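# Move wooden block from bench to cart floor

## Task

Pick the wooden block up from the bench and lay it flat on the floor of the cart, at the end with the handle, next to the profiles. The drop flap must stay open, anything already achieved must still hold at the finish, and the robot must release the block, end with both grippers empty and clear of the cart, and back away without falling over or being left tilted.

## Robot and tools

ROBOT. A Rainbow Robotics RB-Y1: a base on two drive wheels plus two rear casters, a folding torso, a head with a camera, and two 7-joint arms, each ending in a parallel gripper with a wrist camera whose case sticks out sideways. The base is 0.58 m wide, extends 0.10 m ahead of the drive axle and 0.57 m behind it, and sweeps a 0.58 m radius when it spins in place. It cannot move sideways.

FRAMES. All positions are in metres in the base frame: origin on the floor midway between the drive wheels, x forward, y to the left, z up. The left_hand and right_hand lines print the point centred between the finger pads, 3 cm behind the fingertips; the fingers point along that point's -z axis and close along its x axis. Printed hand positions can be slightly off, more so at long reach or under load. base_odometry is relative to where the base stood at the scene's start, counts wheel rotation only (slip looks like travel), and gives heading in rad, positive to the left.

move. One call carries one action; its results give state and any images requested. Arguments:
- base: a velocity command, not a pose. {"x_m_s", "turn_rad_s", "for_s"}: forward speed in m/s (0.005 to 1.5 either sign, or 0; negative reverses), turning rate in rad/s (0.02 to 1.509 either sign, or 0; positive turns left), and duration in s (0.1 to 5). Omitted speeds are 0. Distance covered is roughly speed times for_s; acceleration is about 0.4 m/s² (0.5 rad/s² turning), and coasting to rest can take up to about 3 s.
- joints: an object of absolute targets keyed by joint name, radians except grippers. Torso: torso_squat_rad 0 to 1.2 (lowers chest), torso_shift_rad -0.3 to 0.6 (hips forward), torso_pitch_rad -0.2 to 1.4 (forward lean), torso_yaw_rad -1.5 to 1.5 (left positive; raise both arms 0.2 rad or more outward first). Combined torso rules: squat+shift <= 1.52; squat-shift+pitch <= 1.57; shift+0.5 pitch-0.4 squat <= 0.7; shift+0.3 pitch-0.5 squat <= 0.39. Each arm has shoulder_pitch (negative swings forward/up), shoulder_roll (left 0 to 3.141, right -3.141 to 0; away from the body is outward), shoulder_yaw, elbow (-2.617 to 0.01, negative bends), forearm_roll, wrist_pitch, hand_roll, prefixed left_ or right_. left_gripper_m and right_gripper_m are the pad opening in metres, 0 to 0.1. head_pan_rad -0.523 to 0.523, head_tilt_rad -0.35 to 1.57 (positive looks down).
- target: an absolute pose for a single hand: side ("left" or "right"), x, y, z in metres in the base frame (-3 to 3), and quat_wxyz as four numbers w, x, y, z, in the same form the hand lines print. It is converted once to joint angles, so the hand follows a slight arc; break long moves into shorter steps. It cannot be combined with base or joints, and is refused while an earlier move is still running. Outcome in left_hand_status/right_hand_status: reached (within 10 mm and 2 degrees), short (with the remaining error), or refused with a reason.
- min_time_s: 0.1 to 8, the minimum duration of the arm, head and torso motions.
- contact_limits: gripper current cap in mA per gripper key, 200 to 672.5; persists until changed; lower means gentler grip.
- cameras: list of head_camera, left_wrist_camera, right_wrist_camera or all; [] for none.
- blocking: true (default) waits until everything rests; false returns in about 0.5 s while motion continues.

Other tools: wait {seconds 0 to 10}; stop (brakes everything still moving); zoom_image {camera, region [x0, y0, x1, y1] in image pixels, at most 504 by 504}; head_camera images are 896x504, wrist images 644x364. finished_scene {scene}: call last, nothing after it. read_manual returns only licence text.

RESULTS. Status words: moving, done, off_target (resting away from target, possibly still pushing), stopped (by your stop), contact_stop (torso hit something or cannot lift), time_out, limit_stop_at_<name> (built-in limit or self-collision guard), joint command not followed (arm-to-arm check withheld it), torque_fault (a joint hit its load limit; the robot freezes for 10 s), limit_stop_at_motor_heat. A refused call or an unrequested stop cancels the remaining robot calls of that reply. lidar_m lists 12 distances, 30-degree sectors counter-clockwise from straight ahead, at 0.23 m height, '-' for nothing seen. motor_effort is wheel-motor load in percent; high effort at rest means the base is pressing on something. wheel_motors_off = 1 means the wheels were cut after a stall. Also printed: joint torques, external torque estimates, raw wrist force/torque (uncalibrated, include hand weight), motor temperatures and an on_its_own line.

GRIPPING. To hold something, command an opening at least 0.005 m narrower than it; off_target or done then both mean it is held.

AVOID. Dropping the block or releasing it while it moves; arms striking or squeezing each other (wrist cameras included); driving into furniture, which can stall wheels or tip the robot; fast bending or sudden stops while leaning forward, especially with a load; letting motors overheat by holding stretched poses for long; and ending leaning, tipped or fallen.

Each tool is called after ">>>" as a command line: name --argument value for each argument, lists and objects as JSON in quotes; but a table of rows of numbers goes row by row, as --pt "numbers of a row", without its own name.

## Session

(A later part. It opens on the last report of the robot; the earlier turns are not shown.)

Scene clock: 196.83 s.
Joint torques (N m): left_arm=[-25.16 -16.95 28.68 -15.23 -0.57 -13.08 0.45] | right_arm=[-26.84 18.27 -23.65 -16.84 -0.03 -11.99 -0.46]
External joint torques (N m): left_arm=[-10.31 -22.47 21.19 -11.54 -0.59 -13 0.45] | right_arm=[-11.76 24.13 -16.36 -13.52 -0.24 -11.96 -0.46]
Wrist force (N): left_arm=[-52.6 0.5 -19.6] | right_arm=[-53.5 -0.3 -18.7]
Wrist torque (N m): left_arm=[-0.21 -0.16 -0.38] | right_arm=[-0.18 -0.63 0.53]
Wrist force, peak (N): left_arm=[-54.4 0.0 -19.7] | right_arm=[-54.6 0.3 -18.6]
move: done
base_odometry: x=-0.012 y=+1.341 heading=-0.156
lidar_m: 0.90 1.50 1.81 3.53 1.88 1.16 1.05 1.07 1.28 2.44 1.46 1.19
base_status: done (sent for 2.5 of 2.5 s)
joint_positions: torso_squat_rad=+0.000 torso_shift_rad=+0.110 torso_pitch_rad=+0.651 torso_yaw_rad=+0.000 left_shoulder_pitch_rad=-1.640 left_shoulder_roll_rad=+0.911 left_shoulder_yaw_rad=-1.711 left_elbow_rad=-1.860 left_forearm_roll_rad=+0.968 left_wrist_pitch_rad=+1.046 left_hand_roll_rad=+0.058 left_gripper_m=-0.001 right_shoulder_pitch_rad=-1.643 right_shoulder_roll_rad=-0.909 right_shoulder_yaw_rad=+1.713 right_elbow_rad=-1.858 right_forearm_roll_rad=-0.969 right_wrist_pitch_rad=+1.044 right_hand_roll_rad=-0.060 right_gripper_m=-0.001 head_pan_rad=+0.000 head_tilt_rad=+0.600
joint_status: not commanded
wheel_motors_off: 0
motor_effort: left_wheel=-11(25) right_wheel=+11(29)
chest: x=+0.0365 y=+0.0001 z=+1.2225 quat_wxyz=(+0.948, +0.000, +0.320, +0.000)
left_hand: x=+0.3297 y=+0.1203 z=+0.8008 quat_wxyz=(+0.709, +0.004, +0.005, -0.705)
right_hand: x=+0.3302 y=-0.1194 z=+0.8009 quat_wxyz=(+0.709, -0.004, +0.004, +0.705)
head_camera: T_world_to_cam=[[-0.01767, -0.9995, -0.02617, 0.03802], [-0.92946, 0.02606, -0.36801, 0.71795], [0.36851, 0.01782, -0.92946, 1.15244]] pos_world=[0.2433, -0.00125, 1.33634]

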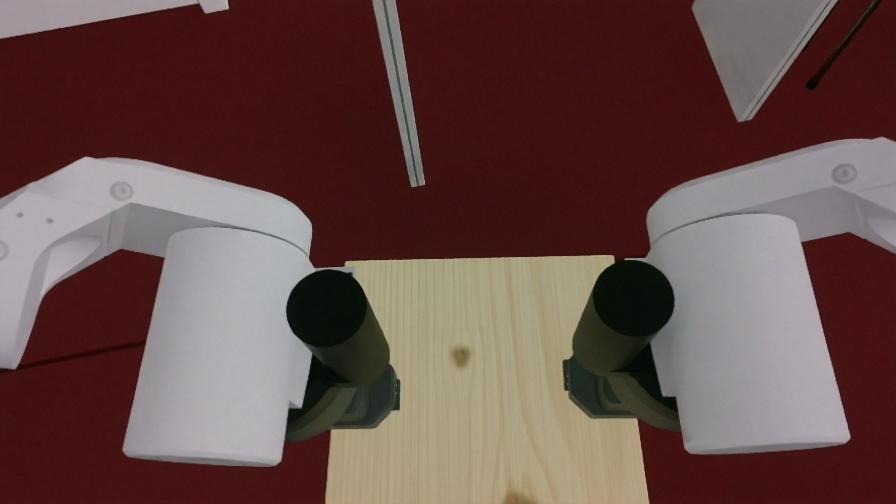

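>>> move --base '{"turn_rad_s":-0.5,"for_s":2.83}'

>>> move --base '{"x_m_s":0.35,"for_s":4.83}'

>>> move --base '{"turn_rad_s":0.5,"for_s":3.142}' --joints '{"head_tilt_rad":0.2}' --cameras '["all"]'

Scene clock: 203.00 s.
Joint torques (N m): left_arm=[-25.13 -17.13 28.8 -15.38 -0.58 -13.15 0.44] | right_arm=[-26.76 18.56 -23.44 -17 0.03 -11.89 -0.5]
External joint torques (N m): left_arm=[-10.28 -22.66 21.32 -11.7 -0.6 -13.07 0.44] | right_arm=[-11.68 24.42 -16.15 -13.68 -0.17 -11.86 -0.5]
Motor temperatures (°C): left_arm=[32 28 33 37 34 37 37] | right_arm=[35 31 32 32 35 41 34]
Wrist force (N): left_arm=[-53.3 -0.3 -19.7] | right_arm=[-53.1 0.3 -18.1]
Wrist torque (N m): left_arm=[-0.12 -0.25 -0.42] | right_arm=[-0.25 -0.58 0.54]
Wrist force, peak (N): left_arm=[-54.1 0.8 -19.6] | right_arm=[-54.4 0.3 -18.4]
move: done
base_odometry: x=-0.012 y=+1.341 heading=-1.572
lidar_m: 3.49 1.46 1.18 0.91 1.52 2.03 4.26 1.57 1.12 1.06 1.08 1.43
base_status: done (sent for 2.83 of 2.83 s)
joint_positions: torso_squat_rad=+0.000 torso_shift_rad=+0.110 torso_pitch_rad=+0.651 torso_yaw_rad=+0.000 left_shoulder_pitch_rad=-1.640 left_shoulder_roll_rad=+0.911 left_shoulder_yaw_rad=-1.711 left_elbow_rad=-1.860 left_forearm_roll_rad=+0.968 left_wrist_pitch_rad=+1.046 left_hand_roll_rad=+0.058 left_gripper_m=-0.001 right_shoulder_pitch_rad=-1.643 right_shoulder_roll_rad=-0.909 right_shoulder_yaw_rad=+1.713 right_elbow_rad=-1.858 right_forearm_roll_rad=-0.969 right_wrist_pitch_rad=+1.044 right_hand_roll_rad=-0.060 right_gripper_m=-0.001 head_pan_rad=+0.000 head_tilt_rad=+0.600
joint_status: not commanded
wheel_motors_off: 0
motor_effort: left_wheel=+14(38) right_wheel=-4(32)
chest: x=+0.0365 y=+0.0001 z=+1.2225 quat_wxyz=(+0.948, +0.000, +0.320, +0.000)
left_hand: x=+0.3297 y=+0.1203 z=+0.8008 quat_wxyz=(+0.709, +0.004, +0.005, -0.705)
right_hand: x=+0.3302 y=-0.1194 z=+0.8009 quat_wxyz=(+0.709, -0.004, +0.004, +0.705)
pictures: none

Scene clock: 209.00 s.
Joint torques (N m): left_arm=[-24.61 -17.19 28.81 -15.45 -0.46 -13.06 0.32] | right_arm=[-26.99 18.84 -24.05 -17.15 -0.01 -11.92 -0.41]
External joint torques (N m): left_arm=[-9.76 -22.71 21.33 -11.77 -0.48 -12.98 0.32] | right_arm=[-11.91 24.69 -16.76 -13.83 -0.21 -11.89 -0.41]
Wrist force (N): left_arm=[-53.3 1.0 -19.1] | right_arm=[-53.6 0.1 -17.6]
Wrist torque (N m): left_arm=[-0.20 -0.26 -0.37] | right_arm=[-0.23 -0.66 0.52]
Wrist force, peak (N): left_arm=[-54.1 0.5 -19.8] | right_arm=[-54.5 0.3 -17.8]
move: done
base_odometry: x=-0.013 y=-0.351 heading=-1.572
lidar_m: 3.23 2.39 0.83 0.80 0.83 1.35 4.66 1.46 1.03 0.97 0.99 1.32
base_status: done (sent for 4.83 of 4.83 s)
joint_positions: torso_squat_rad=+0.000 torso_shift_rad=+0.110 torso_pitch_rad=+0.651 torso_yaw_rad=+0.000 left_shoulder_pitch_rad=-1.640 left_shoulder_roll_rad=+0.911 left_shoulder_yaw_rad=-1.711 left_elbow_rad=-1.860 left_forearm_roll_rad=+0.968 left_wrist_pitch_rad=+1.046 left_hand_roll_rad=+0.058 left_gripper_m=-0.001 right_shoulder_pitch_rad=-1.643 right_shoulder_roll_rad=-0.909 right_shoulder_yaw_rad=+1.713 right_elbow_rad=-1.858 right_forearm_roll_rad=-0.969 right_wrist_pitch_rad=+1.044 right_hand_roll_rad=-0.060 right_gripper_m=-0.001 head_pan_rad=+0.000 head_tilt_rad=+0.600
joint_status: not commanded
wheel_motors_off: 0
motor_effort: left_wheel=+1(44) right_wheel=-1(30)
chest: x=+0.0365 y=+0.0001 z=+1.2224 quat_wxyz=(+0.948, +0.000, +0.320, +0.000)
left_hand: x=+0.3298 y=+0.1203 z=+0.8008 quat_wxyz=(+0.709, +0.004, +0.005, -0.705)
right_hand: x=+0.3303 y=-0.1194 z=+0.8008 quat_wxyz=(+0.709, -0.004, +0.005, +0.705)
pictures: none

Scene clock: 213.47 s.
Joint torques (N m): left_arm=[-24.63 -16.93 28.74 -15.41 -0.43 -13.08 0.4] | right_arm=[-27.18 18.8 -23.47 -17.28 0.01 -11.8 -0.45]
External joint torques (N m): left_arm=[-9.78 -22.46 21.26 -11.73 -0.45 -13 0.4] | right_arm=[-12.11 24.66 -16.18 -13.96 -0.2 -11.77 -0.45]
Wrist force (N): left_arm=[-53.3 0.7 -18.7] | right_arm=[-53.0 0.1 -18.0]
Wrist torque (N m): left_arm=[-0.21 -0.26 -0.37] | right_arm=[-0.23 -0.54 0.55]
Wrist force, peak (N): left_arm=[-53.8 1.1 -19.2] | right_arm=[-54.6 0.0 -18.9]
move: done
base_odometry: x=-0.014 y=-0.351 heading=-0.006
lidar_m: 0.80 0.83 1.88 4.43 1.44 1.01 0.97 1.00 1.34 3.33 2.36 0.84
base_status: done (sent for 3.13 of 3.13 s)
joint_positions: torso_squat_rad=+0.000 torso_shift_rad=+0.110 torso_pitch_rad=+0.651 torso_yaw_rad=+0.000 left_shoulder_pitch_rad=-1.640 left_shoulder_roll_rad=+0.911 left_shoulder_yaw_rad=-1.711 left_elbow_rad=-1.860 left_forearm_roll_rad=+0.968 left_wrist_pitch_rad=+1.046 left_hand_roll_rad=+0.058 left_gripper_m=-0.001 right_shoulder_pitch_rad=-1.643 right_shoulder_roll_rad=-0.909 right_shoulder_yaw_rad=+1.713 right_elbow_rad=-1.858 right_forearm_roll_rad=-0.969 right_wrist_pitch_rad=+1.044 right_hand_roll_rad=-0.060 right_gripper_m=-0.001 head_pan_rad=+0.000 head_tilt_rad=+0.200
joint_status: all done
wheel_motors_off: 0
motor_effort: left_wheel=-3(36) right_wheel=+16(28)
chest: x=+0.0365 y=+0.0001 z=+1.2224 quat_wxyz=(+0.948, +0.000, +0.320, +0.000)
left_hand: x=+0.3298 y=+0.1203 z=+0.8008 quat_wxyz=(+0.709, +0.004, +0.005, -0.705)
right_hand: x=+0.3302 y=-0.1194 z=+0.8008 quat_wxyz=(+0.709, -0.004, +0.005, +0.705)
pictures: head_camera, left_wrist_camera, right_wrist_camera
head_camera: T_world_to_cam=[[-0.00601, -0.9995, -0.03091, 0.04246], [-0.7129, 0.02596, -0.70078, 1.1354], [0.70124, 0.01782, -0.71271, 0.79742]] pos_world=[0.25051, -0.00125, 1.3653]
left_wrist_camera: T_world_to_cam=[[0.03224, -0.99926, -0.02102, 0.12586], [-0.88699, -0.0383, 0.4602, -0.04236], [-0.46066, 0.00381, -0.88757, 0.93471]] pos_world=[0.38895, 0.12058, 0.85176]
right_wrist_camera: T_world_to_cam=[[0.02253, -0.99964, -0.0145, -0.11644], [-0.86102, -0.02678, 0.50787, -0.09841], [-0.50807, 0.00104, -0.86131, 0.92983]] pos_world=[0.39032, -0.12, 0.84916]

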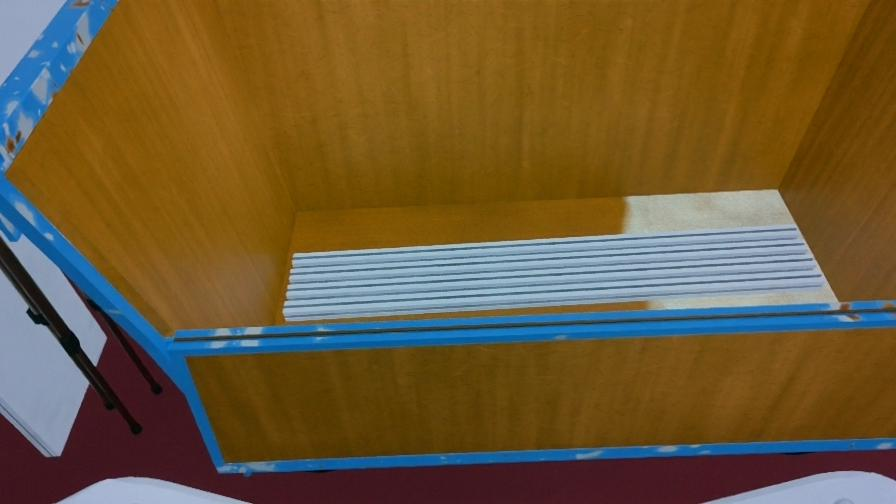

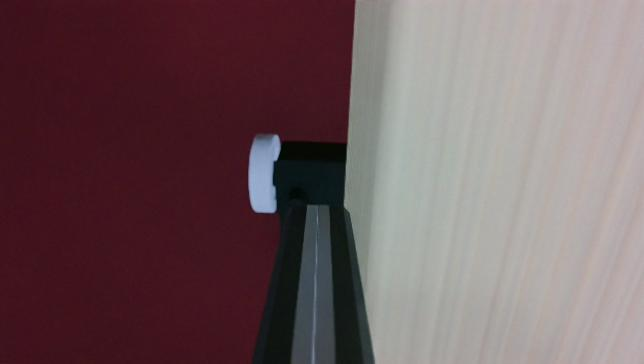

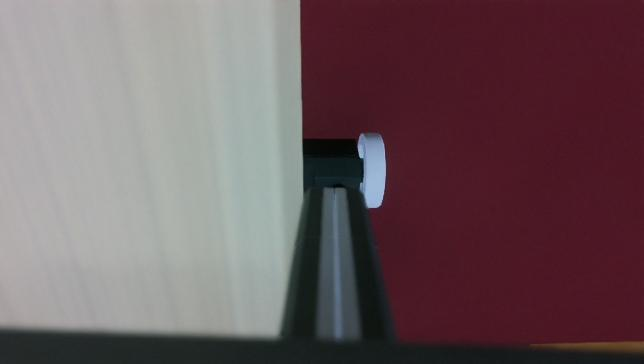

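>>> move --base '{"turn_rad_s":0.08,"for_s":0.55}'

>>> move --base '{"x_m_s":0.2,"for_s":2.2}' --joints '{"head_tilt_rad":0.45}' --cameras '["all"]'

Scene clock: 219.07 s.
Joint torques (N m): left_arm=[-24.85 -17.11 28.83 -15.41 -0.52 -13.08 0.39] | right_arm=[-27.05 18.87 -23.9 -17.28 0.14 -11.95 -0.42]
External joint torques (N m): left_arm=[-9.99 -22.63 21.35 -11.72 -0.54 -13 0.39] | right_arm=[-11.98 24.72 -16.61 -13.96 -0.06 -11.92 -0.42]
Wrist force (N): left_arm=[-53.4 0.5 -19.1] | right_arm=[-53.4 -0.2 -18.7]
Wrist torque (N m): left_arm=[-0.27 -0.27 -0.40] | right_arm=[-0.17 -0.60 0.56]
Wrist force, peak (N): left_arm=[-54.2 0.3 -19.9] | right_arm=[-53.8 0.4 -19.2]
move: done
base_odometry: x=-0.014 y=-0.351 heading=+0.039
lidar_m: 0.80 0.84 1.89 3.72 1.37 1.00 0.96 1.03 1.40 3.92 1.13 0.84
base_status: done (sent for 0.57 of 0.57 s)
joint_positions: torso_squat_rad=+0.000 torso_shift_rad=+0.110 torso_pitch_rad=+0.651 torso_yaw_rad=+0.000 left_shoulder_pitch_rad=-1.640 left_shoulder_roll_rad=+0.911 left_shoulder_yaw_rad=-1.711 left_elbow_rad=-1.860 left_forearm_roll_rad=+0.968 left_wrist_pitch_rad=+1.046 left_hand_roll_rad=+0.058 left_gripper_m=-0.001 right_shoulder_pitch_rad=-1.643 right_shoulder_roll_rad=-0.909 right_shoulder_yaw_rad=+1.713 right_elbow_rad=-1.858 right_forearm_roll_rad=-0.969 right_wrist_pitch_rad=+1.044 right_hand_roll_rad=-0.060 right_gripper_m=-0.001 head_pan_rad=+0.000 head_tilt_rad=+0.200
joint_status: not commanded
wheel_motors_off: 0
motor_effort: left_wheel=-4(22) right_wheel=+17(33)
chest: x=+0.0365 y=+0.0001 z=+1.2224 quat_wxyz=(+0.948, +0.000, +0.320, +0.000)
left_hand: x=+0.3298 y=+0.1203 z=+0.8008 quat_wxyz=(+0.709, +0.004, +0.005, -0.705)
right_hand: x=+0.3302 y=-0.1194 z=+0.8008 quat_wxyz=(+0.709, -0.004, +0.005, +0.705)
pictures: none

Scene clock: 222.07 s.
Joint torques (N m): left_arm=[-24.74 -17.12 28.82 -15.43 -0.47 -13.15 0.31] | right_arm=[-27.57 18.82 -24.06 -17.25 -0.04 -11.87 -0.39]
External joint torques (N m): left_arm=[-9.89 -22.65 21.34 -11.75 -0.49 -13.06 0.31] | right_arm=[-12.5 24.68 -16.77 -13.94 -0.25 -11.84 -0.39]
Wrist force (N): left_arm=[-52.9 1.4 -19.7] | right_arm=[-53.1 0.2 -18.1]
Wrist torque (N m): left_arm=[-0.33 -0.24 -0.38] | right_arm=[-0.27 -0.59 0.54]
Wrist force, peak (N): left_arm=[-54.0 -0.5 -20.0] | right_arm=[-54.5 0.9 -17.9]
move: done
base_odometry: x=+0.426 y=-0.334 heading=+0.039
lidar_m: 0.35 0.37 0.53 4.64 2.00 1.47 1.39 1.49 2.02 4.42 0.53 0.38
base_status: done (sent for 2.2 of 2.2 s)
joint_positions: torso_squat_rad=+0.000 torso_shift_rad=+0.110 torso_pitch_rad=+0.651 torso_yaw_rad=+0.000 left_shoulder_pitch_rad=-1.640 left_shoulder_roll_rad=+0.911 left_shoulder_yaw_rad=-1.711 left_elbow_rad=-1.860 left_forearm_roll_rad=+0.968 left_wrist_pitch_rad=+1.046 left_hand_roll_rad=+0.058 left_gripper_m=-0.001 right_shoulder_pitch_rad=-1.643 right_shoulder_roll_rad=-0.909 right_shoulder_yaw_rad=+1.713 right_elbow_rad=-1.858 right_forearm_roll_rad=-0.969 right_wrist_pitch_rad=+1.044 right_hand_roll_rad=-0.060 right_gripper_m=-0.001 head_pan_rad=+0.000 head_tilt_rad=+0.450
joint_status: all done
wheel_motors_off: 0
motor_effort: left_wheel=+2(29) right_wheel=-2(43)
chest: x=+0.0365 y=+0.0001 z=+1.2224 quat_wxyz=(+0.948, +0.000, +0.320, +0.000)
left_hand: x=+0.3298 y=+0.1203 z=+0.8007 quat_wxyz=(+0.709, +0.004, +0.005, -0.705)
right_hand: x=+0.3303 y=-0.1194 z=+0.8008 quat_wxyz=(+0.709, -0.004, +0.005, +0.705)
pictures: head_camera, left_wrist_camera, right_wrist_camera
head_camera: T_world_to_cam=[[-0.01347, -0.9995, -0.02846, 0.04041], [-0.86409, 0.02596, -0.50267, 0.89084], [0.50316, 0.01782, -0.86401, 1.03914]] pos_world=[0.24745, -0.00125, 1.34678]
left_wrist_camera: T_world_to_cam=[[0.03223, -0.99926, -0.02103, 0.12586], [-0.88693, -0.0383, 0.46032, -0.04244], [-0.46078, 0.00381, -0.88751, 0.93461]] pos_world=[0.38895, 0.12058, 0.85166]
right_wrist_camera: T_world_to_cam=[[0.02253, -0.99964, -0.0145, -0.11644], [-0.86099, -0.02678, 0.50791, -0.09845], [-0.50812, 0.00104, -0.86129, 0.92983]] pos_world=[0.39032, -0.12, 0.84916]

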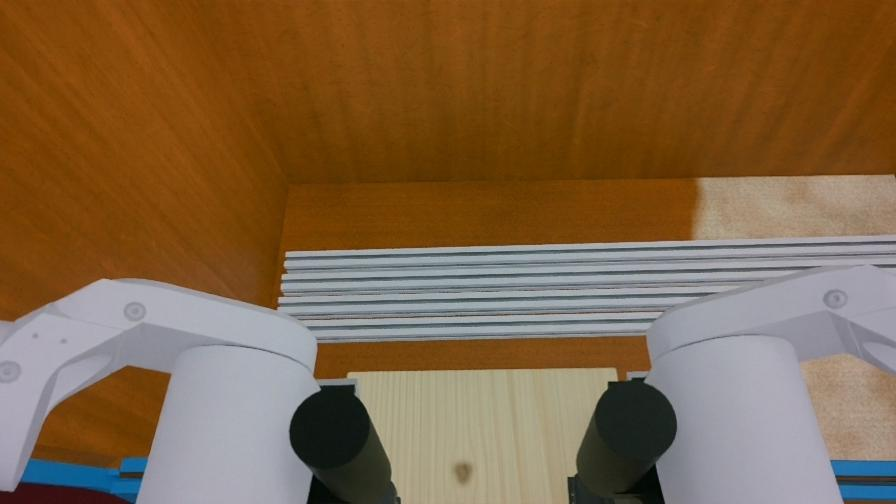

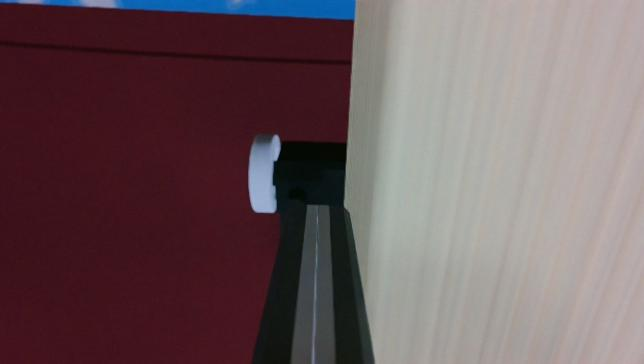

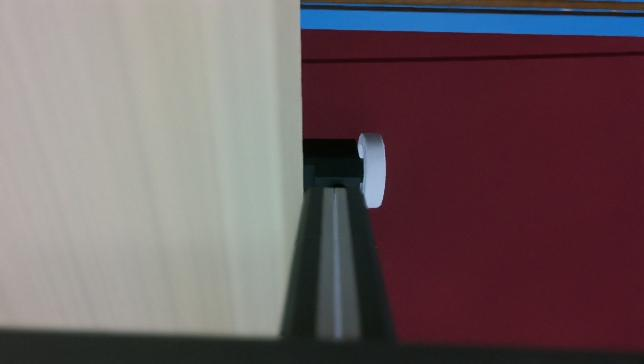

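>>> move --joints '{"torso_pitch_rad":0.70}' --min_time_s 1

>>> move --target '{"side":"left","x":0.352,"y":0.1145,"z":0.788,"quat_wxyz":[0.7071,0,0,-0.7071]}'

>>> move --target '{"side":"right","x":0.352,"y":-0.1135,"z":0.788,"quat_wxyz":[0.7071,0,0,0.7071]}' --cameras '["head_camera"]'

Scene clock: 241.27 s.
Joint torques (N m): left_arm=[-24.38 -17.3 28.53 -15.83 -0.4 -13.04 0.37] | right_arm=[-26.27 18.77 -23.75 -17.62 -0.06 -11.86 -0.3]
External joint torques (N m): left_arm=[-10.2 -22.59 21.38 -11.73 -0.5 -12.95 0.37] | right_arm=[-11.86 24.41 -16.78 -13.92 -0.18 -11.82 -0.3]
Wrist force (N): left_arm=[-52.8 1.5 -19.5] | right_arm=[-53.5 -0.6 -18.7]
Wrist torque (N m): left_arm=[-0.20 -0.22 -0.40] | right_arm=[-0.20 -0.67 0.55]
Wrist force, peak (N): left_arm=[-53.3 0.1 -20.4] | right_arm=[-54.0 0.5 -18.8]
move: done
base_odometry: x=+0.426 y=-0.334 heading=+0.039
lidar_m: 0.36 0.39 0.53 4.65 1.97 1.45 1.40 1.48 2.03 4.41 0.53 0.38
base_status: not commanded
joint_positions: torso_squat_rad=+0.000 torso_shift_rad=+0.110 torso_pitch_rad=+0.701 torso_yaw_rad=+0.000 left_shoulder_pitch_rad=-1.640 left_shoulder_roll_rad=+0.911 left_shoulder_yaw_rad=-1.711 left_elbow_rad=-1.860 left_forearm_roll_rad=+0.968 left_wrist_pitch_rad=+1.046 left_hand_roll_rad=+0.058 left_gripper_m=-0.001 right_shoulder_pitch_rad=-1.643 right_shoulder_roll_rad=-0.909 right_shoulder_yaw_rad=+1.713 right_elbow_rad=-1.858 right_forearm_roll_rad=-0.969 right_wrist_pitch_rad=+1.044 right_hand_roll_rad=-0.060 right_gripper_m=-0.001 head_pan_rad=+0.000 head_tilt_rad=+0.450
joint_status: all done
wheel_motors_off: 0
motor_effort: left_wheel=+1(2) right_wheel=-1(3)
chest: x=+0.0486 y=+0.0001 z=+1.2128 quat_wxyz=(+0.939, +0.000, +0.343, +0.000)
left_hand: x=+0.3204 y=+0.1203 z=+0.7770 quat_wxyz=(+0.709, -0.014, +0.023, -0.705)
right_hand: x=+0.3209 y=-0.1194 z=+0.7770 quat_wxyz=(+0.709, +0.014, +0.022, +0.705)
pictures: none

Scene clock: 241.83 s.
Joint torques (N m): left_arm=[-25.37 -18.38 30.51 -17.02 0.37 -14.39 0.35] | right_arm=[-26.47 19.97 -23.36 -18.24 0.67 -12.12 0.25]
External joint torques (N m): left_arm=[-10.31 -23.96 22.95 -13.43 0.35 -14.31 0.35] | right_arm=[-12.06 25.61 -16.39 -14.56 0.54 -12.08 0.25]
Wrist force (N): left_arm=[-53.0 1.7 -23.2] | right_arm=[-53.2 1.7 -15.0]
Wrist torque (N m): left_arm=[-0.01 1.37 -0.34] | right_arm=[-0.09 -0.44 -0.63]
Wrist force, peak (N): left_arm=[-57.7 -3.3 -18.8] | right_arm=[-58.6 -2.3 -19.7]
move: done
base_odometry: x=+0.426 y=-0.334 heading=+0.039
lidar_m: 0.36 0.38 0.53 4.65 1.97 1.46 1.41 1.48 2.03 4.41 0.52 0.37
base_status: not commanded
joint_positions: torso_squat_rad=+0.000 torso_shift_rad=+0.110 torso_pitch_rad=+0.701 torso_yaw_rad=+0.000 left_shoulder_pitch_rad=-1.677 left_shoulder_roll_rad=+0.923 left_shoulder_yaw_rad=-1.694 left_elbow_rad=-1.827 left_forearm_roll_rad=+0.981 left_wrist_pitch_rad=+1.044 left_hand_roll_rad=+0.023 left_gripper_m=-0.001 right_shoulder_pitch_rad=-1.643 right_shoulder_roll_rad=-0.909 right_shoulder_yaw_rad=+1.713 right_elbow_rad=-1.858 right_forearm_roll_rad=-0.970 right_wrist_pitch_rad=+1.044 right_hand_roll_rad=-0.060 right_gripper_m=-0.001 head_pan_rad=+0.000 head_tilt_rad=+0.450
joint_status: all done
wheel_motors_off: 0
motor_effort: left_wheel=+0(5) right_wheel=-3(4)
chest: x=+0.0486 y=+0.0001 z=+1.2128 quat_wxyz=(+0.939, +0.000, +0.343, +0.000)
left_hand: x=+0.3519 y=+0.1208 z=+0.7860 quat_wxyz=(+0.709, +0.004, +0.005, -0.705)
left_hand_status: reached (checked arc that bows 0 mm and turns the hand up to 3 deg, planned for 0.2 s): 7 mm and 0.8 deg off.
right_hand: x=+0.3209 y=-0.1196 z=+0.7770 quat_wxyz=(+0.709, +0.014, +0.022, +0.704)
pictures: none

Scene clock: 242.43 s.
Joint torques (N m): left_arm=[-24.88 -17.22 28.85 -15.8 -0.07 -12.89 0.41] | right_arm=[-26.91 18.11 -23.37 -17.09 -0.23 -11.49 -0.31]
External joint torques (N m): left_arm=[-9.83 -22.8 21.28 -12.2 -0.09 -12.8 0.41] | right_arm=[-11.66 24.01 -16.01 -13.86 -0.44 -11.45 -0.3]
Wrist force (N): left_arm=[-51.2 1.8 -19.5] | right_arm=[-51.9 0.9 -18.5]
Wrist torque (N m): left_arm=[-0.21 -0.15 -0.03] | right_arm=[-0.21 -0.62 0.35]
Wrist force, peak (N): left_arm=[-54.3 0.0 -23.1] | right_arm=[-54.4 5.4 -15.9]
move: done
base_odometry: x=+0.426 y=-0.334 heading=+0.039
lidar_m: 0.34 0.38 0.53 4.65 1.99 1.47 1.40 1.48 2.02 4.42 0.52 0.38
base_status: not commanded
joint_positions: torso_squat_rad=+0.000 torso_shift_rad=+0.110 torso_pitch_rad=+0.701 torso_yaw_rad=+0.000 left_shoulder_pitch_rad=-1.677 left_shoulder_roll_rad=+0.923 left_shoulder_yaw_rad=-1.694 left_elbow_rad=-1.827 left_forearm_roll_rad=+0.982 left_wrist_pitch_rad=+1.044 left_hand_roll_rad=+0.023 left_gripper_m=-0.001 right_shoulder_pitch_rad=-1.680 right_shoulder_roll_rad=-0.920 right_shoulder_yaw_rad=+1.695 right_elbow_rad=-1.826 right_forearm_roll_rad=-0.983 right_wrist_pitch_rad=+1.043 right_hand_roll_rad=-0.025 right_gripper_m=+0.000 head_pan_rad=+0.000 head_tilt_rad=+0.450
joint_status: all done
wheel_motors_off: 0
motor_effort: left_wheel=+1(2) right_wheel=-1(4)
chest: x=+0.0486 y=+0.0001 z=+1.2128 quat_wxyz=(+0.939, +0.000, +0.343, +0.000)
left_hand: x=+0.3518 y=+0.1204 z=+0.7861 quat_wxyz=(+0.709, +0.004, +0.005, -0.705)
right_hand: x=+0.3523 y=-0.1193 z=+0.7862 quat_wxyz=(+0.709, -0.004, +0.004, +0.705)
right_hand_status: reached (checked arc that bows 0 mm and turns the hand up to 3 deg, planned for 0.2 s): 6 mm and 0.8 deg off.
head_camera: T_world_to_cam=[[-0.01497, -0.9995, -0.0278, 0.03959], [-0.88813, 0.02606, -0.45885, 0.84438], [0.45934, 0.01782, -0.88808, 1.05612]] pos_world=[0.26539, -0.00125, 1.32647]

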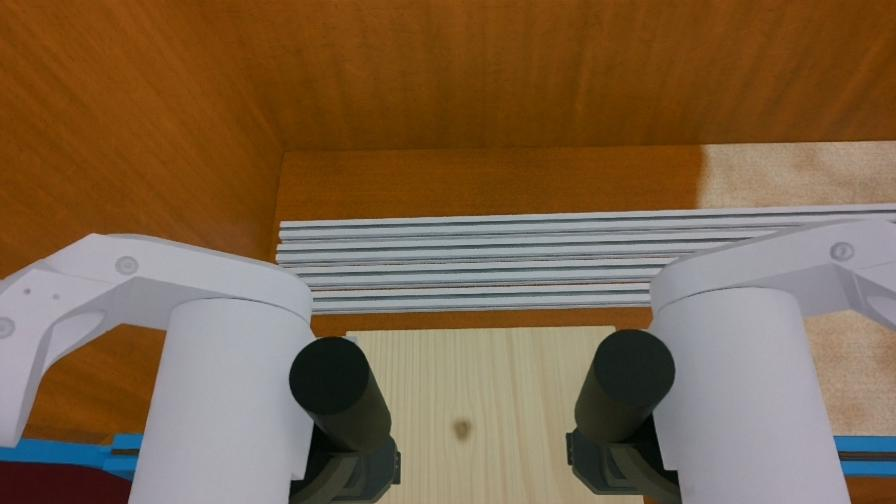

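>>> move --target '{"side":"left","x":0.380,"y":0.1145,"z":0.78,"quat_wxyz":[0.7071,0,0,-0.7071]}'

>>> move --target '{"side":"right","x":0.380,"y":-0.1135,"z":0.78,"quat_wxyz":[0.7071,0,0,0.7071]}'

>>> move --target '{"side":"left","x":0.406,"y":0.1145,"z":0.77,"quat_wxyz":[0.7071,0,0,-0.7071]}'

>>> move --target '{"side":"right","x":0.406,"y":-0.1135,"z":0.77,"quat_wxyz":[0.7071,0,0,0.7071]}' --cameras '["head_camera"]'

Scene clock: 245.13 s.
Joint torques (N m): left_arm=[-27.05 -18.56 29.39 -15.5 1.39 -13.1 0.53] | right_arm=[-27.43 19.46 -23.65 -18.29 0.29 -12.32 0.36]
External joint torques (N m): left_arm=[-10.95 -24.37 21.6 -12.53 1.37 -13.01 0.52] | right_arm=[-12.18 25.37 -16.28 -15.07 0.08 -12.29 0.36]
Wrist force (N): left_arm=[-53.9 2.1 -19.8] | right_arm=[-54.9 -0.3 -17.5]
Wrist torque (N m): left_arm=[-0.21 -0.13 -0.50] | right_arm=[0.00 -0.35 -0.77]
Wrist force, peak (N): left_arm=[-61.4 0.8 -19.5] | right_arm=[-63.7 2.4 -19.0]
move: done
base_odometry: x=+0.426 y=-0.334 heading=+0.039
lidar_m: 0.36 0.38 0.54 4.65 2.00 1.45 1.40 1.50 2.05 4.41 0.52 0.37
base_status: not commanded
joint_positions: torso_squat_rad=+0.000 torso_shift_rad=+0.110 torso_pitch_rad=+0.701 torso_yaw_rad=+0.000 left_shoulder_pitch_rad=-1.688 left_shoulder_roll_rad=+0.893 left_shoulder_yaw_rad=-1.679 left_elbow_rad=-1.695 left_forearm_roll_rad=+1.056 left_wrist_pitch_rad=+1.005 left_hand_roll_rad=-0.090 left_gripper_m=-0.001 right_shoulder_pitch_rad=-1.680 right_shoulder_roll_rad=-0.921 right_shoulder_yaw_rad=+1.695 right_elbow_rad=-1.825 right_forearm_roll_rad=-0.983 right_wrist_pitch_rad=+1.043 right_hand_roll_rad=-0.025 right_gripper_m=-0.001 head_pan_rad=+0.000 head_tilt_rad=+0.450
joint_status: all done
wheel_motors_off: 0
motor_effort: left_wheel=+0(2) right_wheel=-1(2)
chest: x=+0.0486 y=+0.0001 z=+1.2128 quat_wxyz=(+0.939, +0.000, +0.343, +0.000)
left_hand: x=+0.3798 y=+0.1208 z=+0.7782 quat_wxyz=(+0.709, +0.004, +0.005, -0.705)
left_hand_status: reached (checked arc that bows 4 mm and turns the hand up to 1 deg, planned for 0.4 s): 7 mm and 0.8 deg off.
right_hand: x=+0.3524 y=-0.1196 z=+0.7862 quat_wxyz=(+0.710, -0.004, +0.005, +0.705)
pictures: none

Scene clock: 245.87 s.
Joint torques (N m): left_arm=[-26.29 -15.88 27.03 -14.46 0.93 -11.89 0.41] | right_arm=[-28.01 17.28 -22.42 -15.67 -0.97 -10.73 -0.57]
External joint torques (N m): left_arm=[-10.19 -21.71 19.23 -11.49 0.91 -11.79 0.41] | right_arm=[-11.76 23.4 -14.88 -13.04 -1.18 -10.67 -0.57]
Wrist force (N): left_arm=[-48.2 1.3 -19.0] | right_arm=[-48.9 0.7 -17.9]
Wrist torque (N m): left_arm=[-0.35 -0.06 -0.16] | right_arm=[-0.21 -0.37 0.31]
Wrist force, peak (N): left_arm=[-64.5 0.2 -20.5] | right_arm=[-62.8 1.3 -17.5]
move: done
base_odometry: x=+0.426 y=-0.334 heading=+0.039
lidar_m: 0.36 0.38 0.53 4.66 2.00 1.46 1.40 1.48 2.02 4.42 0.52 0.38
base_status: not commanded
joint_positions: torso_squat_rad=+0.000 torso_shift_rad=+0.110 torso_pitch_rad=+0.701 torso_yaw_rad=+0.000 left_shoulder_pitch_rad=-1.689 left_shoulder_roll_rad=+0.892 left_shoulder_yaw_rad=-1.679 left_elbow_rad=-1.696 left_forearm_roll_rad=+1.056 left_wrist_pitch_rad=+1.004 left_hand_roll_rad=-0.090 left_gripper_m=-0.001 right_shoulder_pitch_rad=-1.690 right_shoulder_roll_rad=-0.890 right_shoulder_yaw_rad=+1.680 right_elbow_rad=-1.694 right_forearm_roll_rad=-1.057 right_wrist_pitch_rad=+1.004 right_hand_roll_rad=+0.088 right_gripper_m=+0.000 head_pan_rad=+0.000 head_tilt_rad=+0.450
joint_status: all done
wheel_motors_off: 0
motor_effort: left_wheel=+1(2) right_wheel=-2(3)
chest: x=+0.0486 y=+0.0001 z=+1.2128 quat_wxyz=(+0.939, +0.000, +0.343, +0.000)
left_hand: x=+0.3798 y=+0.1202 z=+0.7784 quat_wxyz=(+0.709, +0.004, +0.004, -0.705)
right_hand: x=+0.3802 y=-0.1193 z=+0.7784 quat_wxyz=(+0.709, -0.004, +0.004, +0.705)
right_hand_status: reached (checked arc that bows 4 mm and turns the hand up to 1 deg, planned for 0.4 s): 6 mm and 0.7 deg off.
pictures: none

Scene clock: 246.63 s.
Joint torques (N m): left_arm=[-28.3 -17.48 28.5 -14.7 2.35 -11.97 0.54] | right_arm=[-28.43 18.83 -22.47 -17.53 -0.84 -11.37 0.41]
External joint torques (N m): left_arm=[-11.21 -23.45 20.67 -12.33 2.33 -11.88 0.53] | right_arm=[-12.18 24.96 -14.93 -14.91 -1.05 -11.34 0.41]
Wrist force (N): left_arm=[-51.3 -0.2 -20.7] | right_arm=[-50.2 0.0 -17.8]
Wrist torque (N m): left_arm=[-0.02 -0.13 -0.51] | right_arm=[0.00 -0.13 -0.70]
Wrist force, peak (N): left_arm=[-60.8 0.9 -19.2] | right_arm=[-62.8 0.6 -18.6]
move: done
base_odometry: x=+0.426 y=-0.334 heading=+0.039
lidar_m: 0.35 0.37 0.54 4.63 1.99 1.46 1.40 1.49 2.03 4.41 0.51 0.39
base_status: not commanded
joint_positions: torso_squat_rad=+0.000 torso_shift_rad=+0.110 torso_pitch_rad=+0.701 torso_yaw_rad=+0.000 left_shoulder_pitch_rad=-1.691 left_shoulder_roll_rad=+0.849 left_shoulder_yaw_rad=-1.665 left_elbow_rad=-1.550 left_forearm_roll_rad=+1.128 left_wrist_pitch_rad=+0.970 left_hand_roll_rad=-0.207 left_gripper_m=-0.001 right_shoulder_pitch_rad=-1.690 right_shoulder_roll_rad=-0.890 right_shoulder_yaw_rad=+1.680 right_elbow_rad=-1.693 right_forearm_roll_rad=-1.057 right_wrist_pitch_rad=+1.004 right_hand_roll_rad=+0.088 right_gripper_m=+0.000 head_pan_rad=+0.000 head_tilt_rad=+0.450
joint_status: all done
wheel_motors_off: 0
motor_effort: left_wheel=+0(3) right_wheel=-1(3)
chest: x=+0.0486 y=+0.0001 z=+1.2128 quat_wxyz=(+0.939, +0.000, +0.343, +0.000)
left_hand: x=+0.4058 y=+0.1208 z=+0.7683 quat_wxyz=(+0.709, +0.004, +0.004, -0.705)
left_hand_status: reached (checked arc that bows 5 mm and turns the hand up to 1 deg, planned for 0.4 s): 7 mm and 0.7 deg off.
right_hand: x=+0.3804 y=-0.1196 z=+0.7784 quat_wxyz=(+0.710, -0.004, +0.004, +0.705)
pictures: none

Scene clock: 247.47 s.
Joint torques (N m): left_arm=[-27.04 -15.3 26.27 -13.58 2.03 -10.82 0.46] | right_arm=[-28.49 17 -21.24 -15.26 -2.26 -9.88 -0.38]
External joint torques (N m): left_arm=[-9.94 -21.27 18.43 -11.2 2.01 -10.72 0.46] | right_arm=[-11.31 23.27 -13.71 -13.2 -2.46 -9.84 -0.38]
Wrist force (N): left_arm=[-45.0 -0.2 -19.7] | right_arm=[-45.0 0.3 -18.2]
Wrist torque (N m): left_arm=[-0.19 0.04 -0.30] | right_arm=[-0.20 -0.27 0.22]
Wrist force, peak (N): left_arm=[-62.8 0.6 -19.2] | right_arm=[-61.8 -0.3 -16.6]
move: done
base_odometry: x=+0.426 y=-0.334 heading=+0.039
lidar_m: 0.36 0.37 0.53 4.66 2.00 1.46 1.40 1.48 2.03 4.42 0.52 0.38
base_status: not commanded
joint_positions: torso_squat_rad=+0.000 torso_shift_rad=+0.110 torso_pitch_rad=+0.701 torso_yaw_rad=+0.000 left_shoulder_pitch_rad=-1.691 left_shoulder_roll_rad=+0.848 left_shoulder_yaw_rad=-1.664 left_elbow_rad=-1.550 left_forearm_roll_rad=+1.128 left_wrist_pitch_rad=+0.970 left_hand_roll_rad=-0.207 left_gripper_m=-0.001 right_shoulder_pitch_rad=-1.693 right_shoulder_roll_rad=-0.847 right_shoulder_yaw_rad=+1.665 right_elbow_rad=-1.548 right_forearm_roll_rad=-1.129 right_wrist_pitch_rad=+0.970 right_hand_roll_rad=+0.206 right_gripper_m=+0.000 head_pan_rad=+0.000 head_tilt_rad=+0.450
joint_status: all done
wheel_motors_off: 0
motor_effort: left_wheel=+2(3) right_wheel=-2(3)
chest: x=+0.0486 y=+0.0001 z=+1.2128 quat_wxyz=(+0.939, +0.000, +0.343, +0.000)
left_hand: x=+0.4057 y=+0.1201 z=+0.7684 quat_wxyz=(+0.709, +0.004, +0.004, -0.705)
right_hand: x=+0.4063 y=-0.1193 z=+0.7686 quat_wxyz=(+0.709, -0.004, +0.004, +0.705)
right_hand_status: reached (checked arc that bows 5 mm and turns the hand up to 1 deg, planned for 0.4 s): 6 mm and 0.7 deg off.
head_camera: T_world_to_cam=[[-0.01497, -0.9995, -0.0278, 0.03959], [-0.88813, 0.02606, -0.45885, 0.84438], [0.45934, 0.01782, -0.88808, 1.05612]] pos_world=[0.26539, -0.00125, 1.32647]

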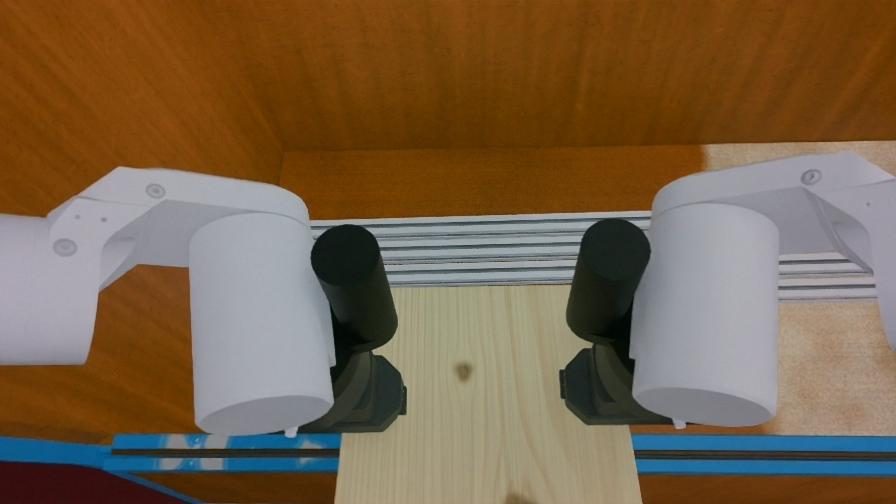

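>>> move --target '{"side":"left","x":0.406,"y":0.112,"z":0.77,"quat_wxyz":[0.7071,0,0,-0.7071]}'

>>> move --target '{"side":"right","x":0.406,"y":-0.1115,"z":0.77,"quat_wxyz":[0.7071,0,0,0.7071]}'

>>> move --base '{"x_m_s":0.1,"for_s":1.6}' --joints '{"head_tilt_rad":0.75}' --cameras '["all"]'

Scene clock: 250.80 s.
Joint torques (N m): left_arm=[-28.39 -17.96 28.51 -14.9 2.18 -12.3 0.47] | right_arm=[-29.74 19.36 -22.34 -16.92 -2.54 -11.15 -0.53]
External joint torques (N m): left_arm=[-11.25 -23.87 20.67 -12.52 2.16 -12.2 0.47] | right_arm=[-12.55 25.64 -14.82 -14.86 -2.74 -11.1 -0.53]
Wrist force (N): left_arm=[-50.9 0.1 -19.2] | right_arm=[-51.2 0.2 -18.8]
Wrist torque (N m): left_arm=[-0.22 0.03 -0.38] | right_arm=[-0.24 -0.36 0.27]
Wrist force, peak (N): left_arm=[-53.0 1.3 -19.2] | right_arm=[-55.7 -0.6 -18.3]
move: done
base_odometry: x=+0.426 y=-0.334 heading=+0.039
lidar_m: 0.35 0.37 0.54 4.65 1.98 1.46 1.40 1.48 2.03 4.41 0.52 0.38
base_status: not commanded
joint_positions: torso_squat_rad=+0.000 torso_shift_rad=+0.110 torso_pitch_rad=+0.701 torso_yaw_rad=+0.000 left_shoulder_pitch_rad=-1.693 left_shoulder_roll_rad=+0.842 left_shoulder_yaw_rad=-1.664 left_elbow_rad=-1.545 left_forearm_roll_rad=+1.131 left_wrist_pitch_rad=+0.973 left_hand_roll_rad=-0.207 left_gripper_m=-0.001 right_shoulder_pitch_rad=-1.692 right_shoulder_roll_rad=-0.847 right_shoulder_yaw_rad=+1.665 right_elbow_rad=-1.548 right_forearm_roll_rad=-1.129 right_wrist_pitch_rad=+0.970 right_hand_roll_rad=+0.206 right_gripper_m=+0.000 head_pan_rad=+0.000 head_tilt_rad=+0.450
joint_status: all done
wheel_motors_off: 0
motor_effort: left_wheel=+1(2) right_wheel=-2(4)
chest: x=+0.0486 y=+0.0001 z=+1.2128 quat_wxyz=(+0.939, +0.000, +0.343, +0.000)
left_hand: x=+0.4058 y=+0.1184 z=+0.7682 quat_wxyz=(+0.709, +0.004, +0.005, -0.705)
left_hand_status: reached (checked arc that bows 0 mm and turns the hand up to 1 deg, planned for 0.1 s): 7 mm and 0.8 deg off.
right_hand: x=+0.4064 y=-0.1200 z=+0.7684 quat_wxyz=(+0.710, -0.004, +0.004, +0.705)
pictures: none

Scene clock: 251.33 s.
Joint torques (N m): left_arm=[-29.08 -19.95 29.49 -15.91 2.31 -13.4 0.63] | right_arm=[-31.04 22.04 -24.44 -18.12 -2.63 -12.16 -0.29]
External joint torques (N m): left_arm=[-11.94 -25.86 21.65 -13.54 2.29 -13.31 0.63] | right_arm=[-13.82 28.29 -16.91 -16.07 -2.83 -12.12 -0.29]
Wrist force (N): left_arm=[-55.7 0.0 -19.0] | right_arm=[-55.8 -0.1 -19.0]
Wrist torque (N m): left_arm=[-0.16 -0.12 -0.41] | right_arm=[-0.20 -0.42 0.36]
Wrist force, peak (N): left_arm=[-58.7 0.6 -18.4] | right_arm=[-57.8 -0.5 -18.1]
move: done
base_odometry: x=+0.426 y=-0.334 heading=+0.039
lidar_m: 0.36 0.37 0.54 4.65 1.98 1.46 1.41 1.48 2.03 4.42 0.52 0.38
base_status: not commanded
joint_positions: torso_squat_rad=+0.000 torso_shift_rad=+0.110 torso_pitch_rad=+0.701 torso_yaw_rad=+0.000 left_shoulder_pitch_rad=-1.692 left_shoulder_roll_rad=+0.842 left_shoulder_yaw_rad=-1.664 left_elbow_rad=-1.544 left_forearm_roll_rad=+1.131 left_wrist_pitch_rad=+0.974 left_hand_roll_rad=-0.207 left_gripper_m=-0.001 right_shoulder_pitch_rad=-1.693 right_shoulder_roll_rad=-0.842 right_shoulder_yaw_rad=+1.665 right_elbow_rad=-1.543 right_forearm_roll_rad=-1.131 right_wrist_pitch_rad=+0.973 right_hand_roll_rad=+0.206 right_gripper_m=-0.001 head_pan_rad=+0.000 head_tilt_rad=+0.450
joint_status: all done
wheel_motors_off: 0
motor_effort: left_wheel=+2(2) right_wheel=-1(2)
chest: x=+0.0486 y=+0.0001 z=+1.2128 quat_wxyz=(+0.939, +0.000, +0.343, +0.000)
left_hand: x=+0.4059 y=+0.1189 z=+0.7681 quat_wxyz=(+0.709, +0.004, +0.005, -0.705)
right_hand: x=+0.4064 y=-0.1187 z=+0.7682 quat_wxyz=(+0.710, -0.004, +0.005, +0.704)
right_hand_status: reached (checked arc that bows 0 mm and turns the hand up to 1 deg, planned for 0.1 s): 7 mm and 0.9 deg off.
pictures: none

Scene clock: 253.47 s.
Joint torques (N m): left_arm=[-28.8 -19.86 29.62 -16.27 2.52 -13.5 0.59] | right_arm=[-31.16 22.41 -24.4 -18.36 -2.91 -12.17 -0.51]
External joint torques (N m): left_arm=[-11.66 -25.78 21.79 -13.9 2.5 -13.4 0.59] | right_arm=[-13.94 28.65 -16.88 -16.31 -3.11 -12.13 -0.51]
Wrist force (N): left_arm=[-55.3 -0.1 -19.0] | right_arm=[-55.0 0.1 -19.4]
Wrist torque (N m): left_arm=[-0.22 -0.04 -0.44] | right_arm=[-0.21 -0.39 0.37]
Wrist force, peak (N): left_arm=[-55.7 -0.2 -19.9] | right_arm=[-55.6 -1.0 -19.4]
move: done
base_odometry: x=+0.586 y=-0.327 heading=+0.039
lidar_m: 0.20 0.20 0.30 1.64 2.22 1.62 1.56 1.64 2.27 0.79 0.30 0.22
base_status: done (sent for 1.6 of 1.6 s)
joint_positions: torso_squat_rad=+0.000 torso_shift_rad=+0.110 torso_pitch_rad=+0.701 torso_yaw_rad=+0.000 left_shoulder_pitch_rad=-1.692 left_shoulder_roll_rad=+0.842 left_shoulder_yaw_rad=-1.665 left_elbow_rad=-1.544 left_forearm_roll_rad=+1.131 left_wrist_pitch_rad=+0.974 left_hand_roll_rad=-0.207 left_gripper_m=-0.001 right_shoulder_pitch_rad=-1.693 right_shoulder_roll_rad=-0.842 right_shoulder_yaw_rad=+1.665 right_elbow_rad=-1.543 right_forearm_roll_rad=-1.131 right_wrist_pitch_rad=+0.973 right_hand_roll_rad=+0.206 right_gripper_m=-0.001 head_pan_rad=+0.000 head_tilt_rad=+0.750
joint_status: all done
wheel_motors_off: 0
motor_effort: left_wheel=+0(24) right_wheel=-2(23)
chest: x=+0.0487 y=+0.0001 z=+1.2127 quat_wxyz=(+0.939, +0.000, +0.343, +0.000)
left_hand: x=+0.4059 y=+0.1190 z=+0.7679 quat_wxyz=(+0.709, +0.004, +0.005, -0.705)
right_hand: x=+0.4064 y=-0.1188 z=+0.7680 quat_wxyz=(+0.710, -0.004, +0.005, +0.704)
pictures: head_camera, left_wrist_camera, right_wrist_camera
head_camera: T_world_to_cam=[[-0.02252, -0.9995, -0.02213, 0.0334], [-0.98409, 0.02606, -0.17573, 0.48058], [0.17622, 0.01782, -0.98419, 1.24088]] pos_world=[0.25502, -0.00125, 1.30645]
left_wrist_camera: T_world_to_cam=[[0.03269, -0.99922, -0.02208, 0.12196], [-0.88681, -0.03919, 0.46047, 0.04002], [-0.46098, 0.00452, -0.8874, 0.9405]] pos_world=[0.46505, 0.11918, 0.81886]
right_wrist_camera: T_world_to_cam=[[0.02153, -0.99968, -0.01323, -0.11861], [-0.86097, -0.02527, 0.50803, -0.01624], [-0.5082, 0.00045, -0.86124, 0.94026]] pos_world=[0.46641, -0.1194, 0.81647]

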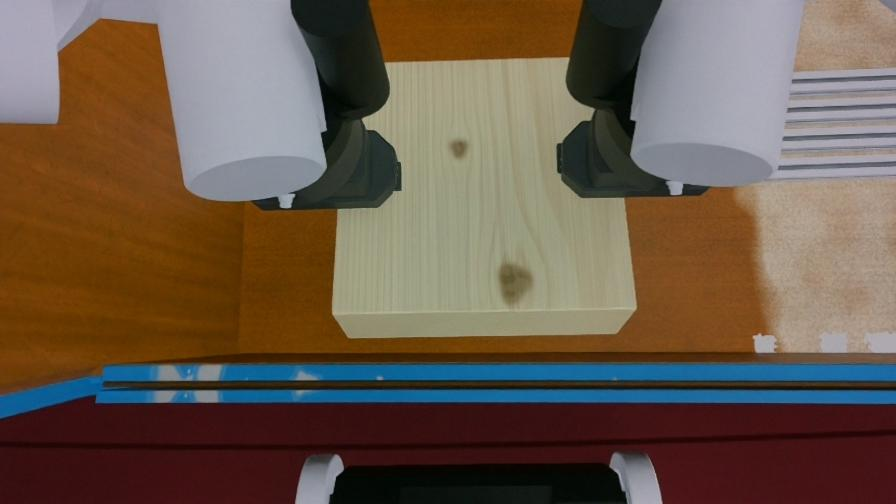

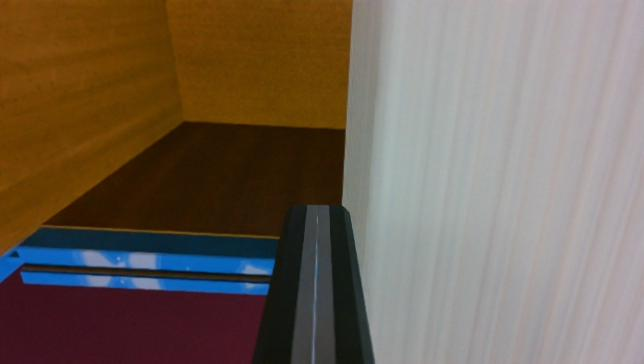

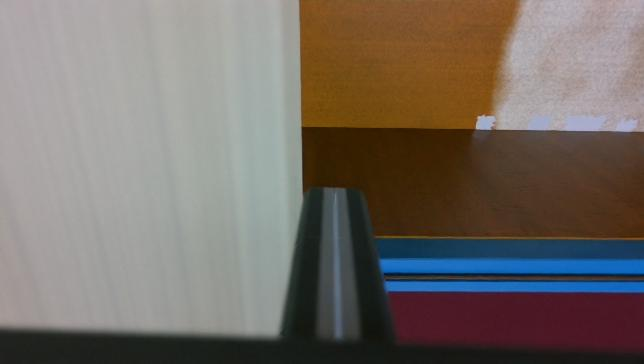

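>>> move --target '{"side":"left","x":0.406,"y":0.1115,"z":0.742,"quat_wxyz":[0.7071,0,0,-0.7071]}'

>>> move --target '{"side":"right","x":0.406,"y":-0.111,"z":0.742,"quat_wxyz":[0.7071,0,0,0.7071]}'

>>> move --target '{"side":"left","x":0.406,"y":0.111,"z":0.716,"quat_wxyz":[0.7071,0,0,-0.7071]}'

>>> move --target '{"side":"right","x":0.406,"y":-0.1105,"z":0.716,"quat_wxyz":[0.7071,0,0,0.7071]}' --cameras '["head_camera"]'

Scene clock: 272.00 s.
Joint torques (N m): left_arm=[-29.54 -20.85 28.96 -16.13 2.48 -13.3 0.32] | right_arm=[-32.21 23.25 -25.85 -20.33 -3.27 -13.86 -0.25]
External joint torques (N m): left_arm=[-12.46 -26.54 21.62 -13.88 2.46 -13.2 0.32] | right_arm=[-15 29.5 -18.33 -18.28 -3.46 -13.82 -0.25]
Wrist force (N): left_arm=[-54.5 -1.6 -16.9] | right_arm=[-54.7 -1.7 -22.6]
Wrist torque (N m): left_arm=[-0.17 -0.05 -0.45] | right_arm=[-0.27 1.71 0.01]
Wrist force, peak (N): left_arm=[-63.7 0.4 -21.5] | right_arm=[-65.3 1.9 -18.5]
move: done
base_odometry: x=+0.586 y=-0.327 heading=+0.039
lidar_m: 0.20 0.21 0.30 1.64 2.22 1.63 1.56 1.65 2.27 0.80 0.30 0.21
base_status: not commanded
joint_positions: torso_squat_rad=+0.000 torso_shift_rad=+0.110 torso_pitch_rad=+0.701 torso_yaw_rad=+0.000 left_shoulder_pitch_rad=-1.647 left_shoulder_roll_rad=+0.779 left_shoulder_yaw_rad=-1.676 left_elbow_rad=-1.427 left_forearm_roll_rad=+1.120 left_wrist_pitch_rad=+0.921 left_hand_roll_rad=-0.244 left_gripper_m=-0.001 right_shoulder_pitch_rad=-1.693 right_shoulder_roll_rad=-0.842 right_shoulder_yaw_rad=+1.665 right_elbow_rad=-1.543 right_forearm_roll_rad=-1.131 right_wrist_pitch_rad=+0.973 right_hand_roll_rad=+0.206 right_gripper_m=-0.001 head_pan_rad=+0.000 head_tilt_rad=+0.750
joint_status: all done
wheel_motors_off: 0
motor_effort: left_wheel=+1(2) right_wheel=-1(3)
chest: x=+0.0486 y=+0.0001 z=+1.2127 quat_wxyz=(+0.939, +0.000, +0.343, +0.000)
left_hand: x=+0.4058 y=+0.1188 z=+0.7402 quat_wxyz=(+0.709, +0.004, +0.005, -0.705)
left_hand_status: reached (checked arc that bows 4 mm and turns the hand up to 1 deg, planned for 0.4 s): 8 mm and 0.8 deg off.
right_hand: x=+0.4064 y=-0.1193 z=+0.7679 quat_wxyz=(+0.710, -0.005, +0.005, +0.704)
pictures: none

Scene clock: 272.80 s.
Joint torques (N m): left_arm=[-29.1 -20.42 28.8 -16.52 2.53 -12.89 0.23] | right_arm=[-31.2 22.72 -23.27 -18.63 -3.01 -11.72 -0.38]
External joint torques (N m): left_arm=[-12.02 -26.1 21.46 -14.27 2.52 -12.79 0.23] | right_arm=[-14.04 28.73 -16.24 -16.7 -3.21 -11.67 -0.38]
Wrist force (N): left_arm=[-53.1 0.5 -19.7] | right_arm=[-53.8 0.0 -19.4]
Wrist torque (N m): left_arm=[-0.16 0.13 -0.48] | right_arm=[-0.30 -0.35 0.27]
Wrist force, peak (N): left_arm=[-63.6 -2.9 -14.6] | right_arm=[-62.6 -1.2 -24.6]
move: done
base_odometry: x=+0.586 y=-0.327 heading=+0.039
lidar_m: 0.20 0.21 0.29 1.65 2.24 1.63 1.56 1.65 2.27 0.80 0.29 0.22
base_status: not commanded
joint_positions: torso_squat_rad=+0.000 torso_shift_rad=+0.110 torso_pitch_rad=+0.701 torso_yaw_rad=+0.000 left_shoulder_pitch_rad=-1.647 left_shoulder_roll_rad=+0.779 left_shoulder_yaw_rad=-1.676 left_elbow_rad=-1.427 left_forearm_roll_rad=+1.120 left_wrist_pitch_rad=+0.921 left_hand_roll_rad=-0.244 left_gripper_m=-0.001 right_shoulder_pitch_rad=-1.647 right_shoulder_roll_rad=-0.779 right_shoulder_yaw_rad=+1.676 right_elbow_rad=-1.425 right_forearm_roll_rad=-1.121 right_wrist_pitch_rad=+0.920 right_hand_roll_rad=+0.244 right_gripper_m=-0.001 head_pan_rad=+0.000 head_tilt_rad=+0.750
joint_status: all done
wheel_motors_off: 0
motor_effort: left_wheel=+2(2) right_wheel=+0(3)
chest: x=+0.0486 y=+0.0001 z=+1.2127 quat_wxyz=(+0.939, +0.000, +0.343, +0.000)
left_hand: x=+0.4058 y=+0.1187 z=+0.7403 quat_wxyz=(+0.709, +0.004, +0.005, -0.705)
right_hand: x=+0.4064 y=-0.1186 z=+0.7403 quat_wxyz=(+0.710, -0.005, +0.005, +0.705)
right_hand_status: reached (checked arc that bows 4 mm and turns the hand up to 1 deg, planned for 0.4 s): 8 mm and 0.9 deg off.
pictures: none

Scene clock: 273.53 s.
Joint torques (N m): left_arm=[-29.72 -21.38 27.09 -16.09 2.71 -12.73 0.37] | right_arm=[-31.79 24.15 -24.23 -20.81 -3.49 -13.31 -0.25]
External joint torques (N m): left_arm=[-12.71 -26.76 20.29 -14.05 2.7 -12.63 0.37] | right_arm=[-14.63 30.17 -17.2 -18.89 -3.68 -13.27 -0.25]
Wrist force (N): left_arm=[-53.7 -1.9 -16.3] | right_arm=[-53.5 -2.1 -22.5]
Wrist torque (N m): left_arm=[-0.15 -0.12 -0.42] | right_arm=[-0.27 1.63 -0.15]
Wrist force, peak (N): left_arm=[-62.4 -0.6 -21.0] | right_arm=[-65.1 1.7 -18.0]
move: done
base_odometry: x=+0.586 y=-0.327 heading=+0.039
lidar_m: 0.19 0.21 0.30 1.65 2.23 1.62 1.57 1.65 2.26 0.80 0.29 0.21
base_status: not commanded
joint_positions: torso_squat_rad=+0.000 torso_shift_rad=+0.110 torso_pitch_rad=+0.701 torso_yaw_rad=+0.000 left_shoulder_pitch_rad=-1.604 left_shoulder_roll_rad=+0.713 left_shoulder_yaw_rad=-1.683 left_elbow_rad=-1.300 left_forearm_roll_rad=+1.124 left_wrist_pitch_rad=+0.869 left_hand_roll_rad=-0.293 left_gripper_m=-0.001 right_shoulder_pitch_rad=-1.647 right_shoulder_roll_rad=-0.779 right_shoulder_yaw_rad=+1.676 right_elbow_rad=-1.425 right_forearm_roll_rad=-1.120 right_wrist_pitch_rad=+0.921 right_hand_roll_rad=+0.243 right_gripper_m=-0.001 head_pan_rad=+0.000 head_tilt_rad=+0.750
joint_status: all done
wheel_motors_off: 0
motor_effort: left_wheel=+2(3) right_wheel=-1(2)
chest: x=+0.0486 y=+0.0001 z=+1.2127 quat_wxyz=(+0.939, +0.000, +0.343, +0.000)
left_hand: x=+0.4058 y=+0.1184 z=+0.7143 quat_wxyz=(+0.709, +0.005, +0.005, -0.705)
left_hand_status: reached (checked arc that bows 4 mm and turns the hand up to 1 deg, planned for 0.4 s): 8 mm and 0.8 deg off.
right_hand: x=+0.4065 y=-0.1191 z=+0.7402 quat_wxyz=(+0.710, -0.005, +0.005, +0.704)
pictures: none

Scene clock: 274.37 s.
Joint torques (N m): left_arm=[-29.86 -21.18 27.91 -16.89 3.05 -12.81 0.4] | right_arm=[-30.05 23.84 -21.11 -19.11 -3.26 -11.13 -0.3]
External joint torques (N m): left_arm=[-12.85 -26.56 21.11 -14.84 3.04 -12.71 0.4] | right_arm=[-12.98 29.56 -14.61 -17.38 -3.44 -11.09 -0.3]
Wrist force (N): left_arm=[-51.8 -0.1 -20.9] | right_arm=[-52.0 -0.5 -16.8]
Wrist torque (N m): left_arm=[-0.20 0.72 -0.43] | right_arm=[-0.19 -0.15 0.13]
Wrist force, peak (N): left_arm=[-62.9 -3.3 -15.0] | right_arm=[-62.0 -1.3 -23.7]
move: done
base_odometry: x=+0.586 y=-0.327 heading=+0.039
lidar_m: 0.20 0.21 0.30 1.66 2.22 1.64 1.56 1.65 2.27 0.78 0.28 0.21
base_status: not commanded
joint_positions: torso_squat_rad=+0.000 torso_shift_rad=+0.110 torso_pitch_rad=+0.701 torso_yaw_rad=+0.000 left_shoulder_pitch_rad=-1.604 left_shoulder_roll_rad=+0.713 left_shoulder_yaw_rad=-1.683 left_elbow_rad=-1.300 left_forearm_roll_rad=+1.124 left_wrist_pitch_rad=+0.869 left_hand_roll_rad=-0.293 left_gripper_m=-0.001 right_shoulder_pitch_rad=-1.605 right_shoulder_roll_rad=-0.713 right_shoulder_yaw_rad=+1.682 right_elbow_rad=-1.299 right_forearm_roll_rad=-1.124 right_wrist_pitch_rad=+0.869 right_hand_roll_rad=+0.293 right_gripper_m=+0.000 head_pan_rad=+0.000 head_tilt_rad=+0.750
joint_status: all done
wheel_motors_off: 0
motor_effort: left_wheel=+2(2) right_wheel=-2(3)
chest: x=+0.0486 y=+0.0001 z=+1.2127 quat_wxyz=(+0.939, +0.000, +0.343, +0.000)
left_hand: x=+0.4058 y=+0.1186 z=+0.7142 quat_wxyz=(+0.709, +0.005, +0.005, -0.705)
right_hand: x=+0.4067 y=-0.1183 z=+0.7145 quat_wxyz=(+0.710, -0.005, +0.004, +0.705)
right_hand_status: reached (checked arc that bows 4 mm and turns the hand up to 1 deg, planned for 0.4 s): 8 mm and 0.9 deg off.
head_camera: T_world_to_cam=[[-0.02252, -0.9995, -0.02213, 0.0334], [-0.98408, 0.02606, -0.17583, 0.48062], [0.17632, 0.01782, -0.98417, 1.24095]] pos_world=[0.25492, -0.00125, 1.30655]

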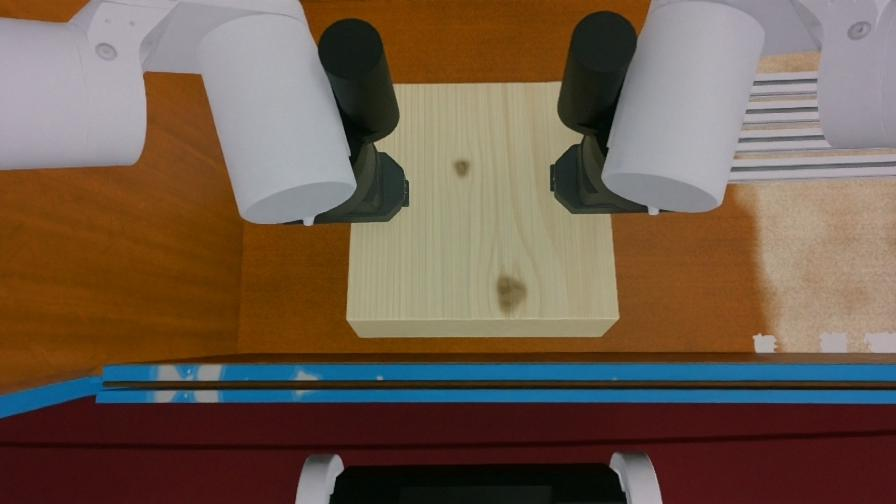

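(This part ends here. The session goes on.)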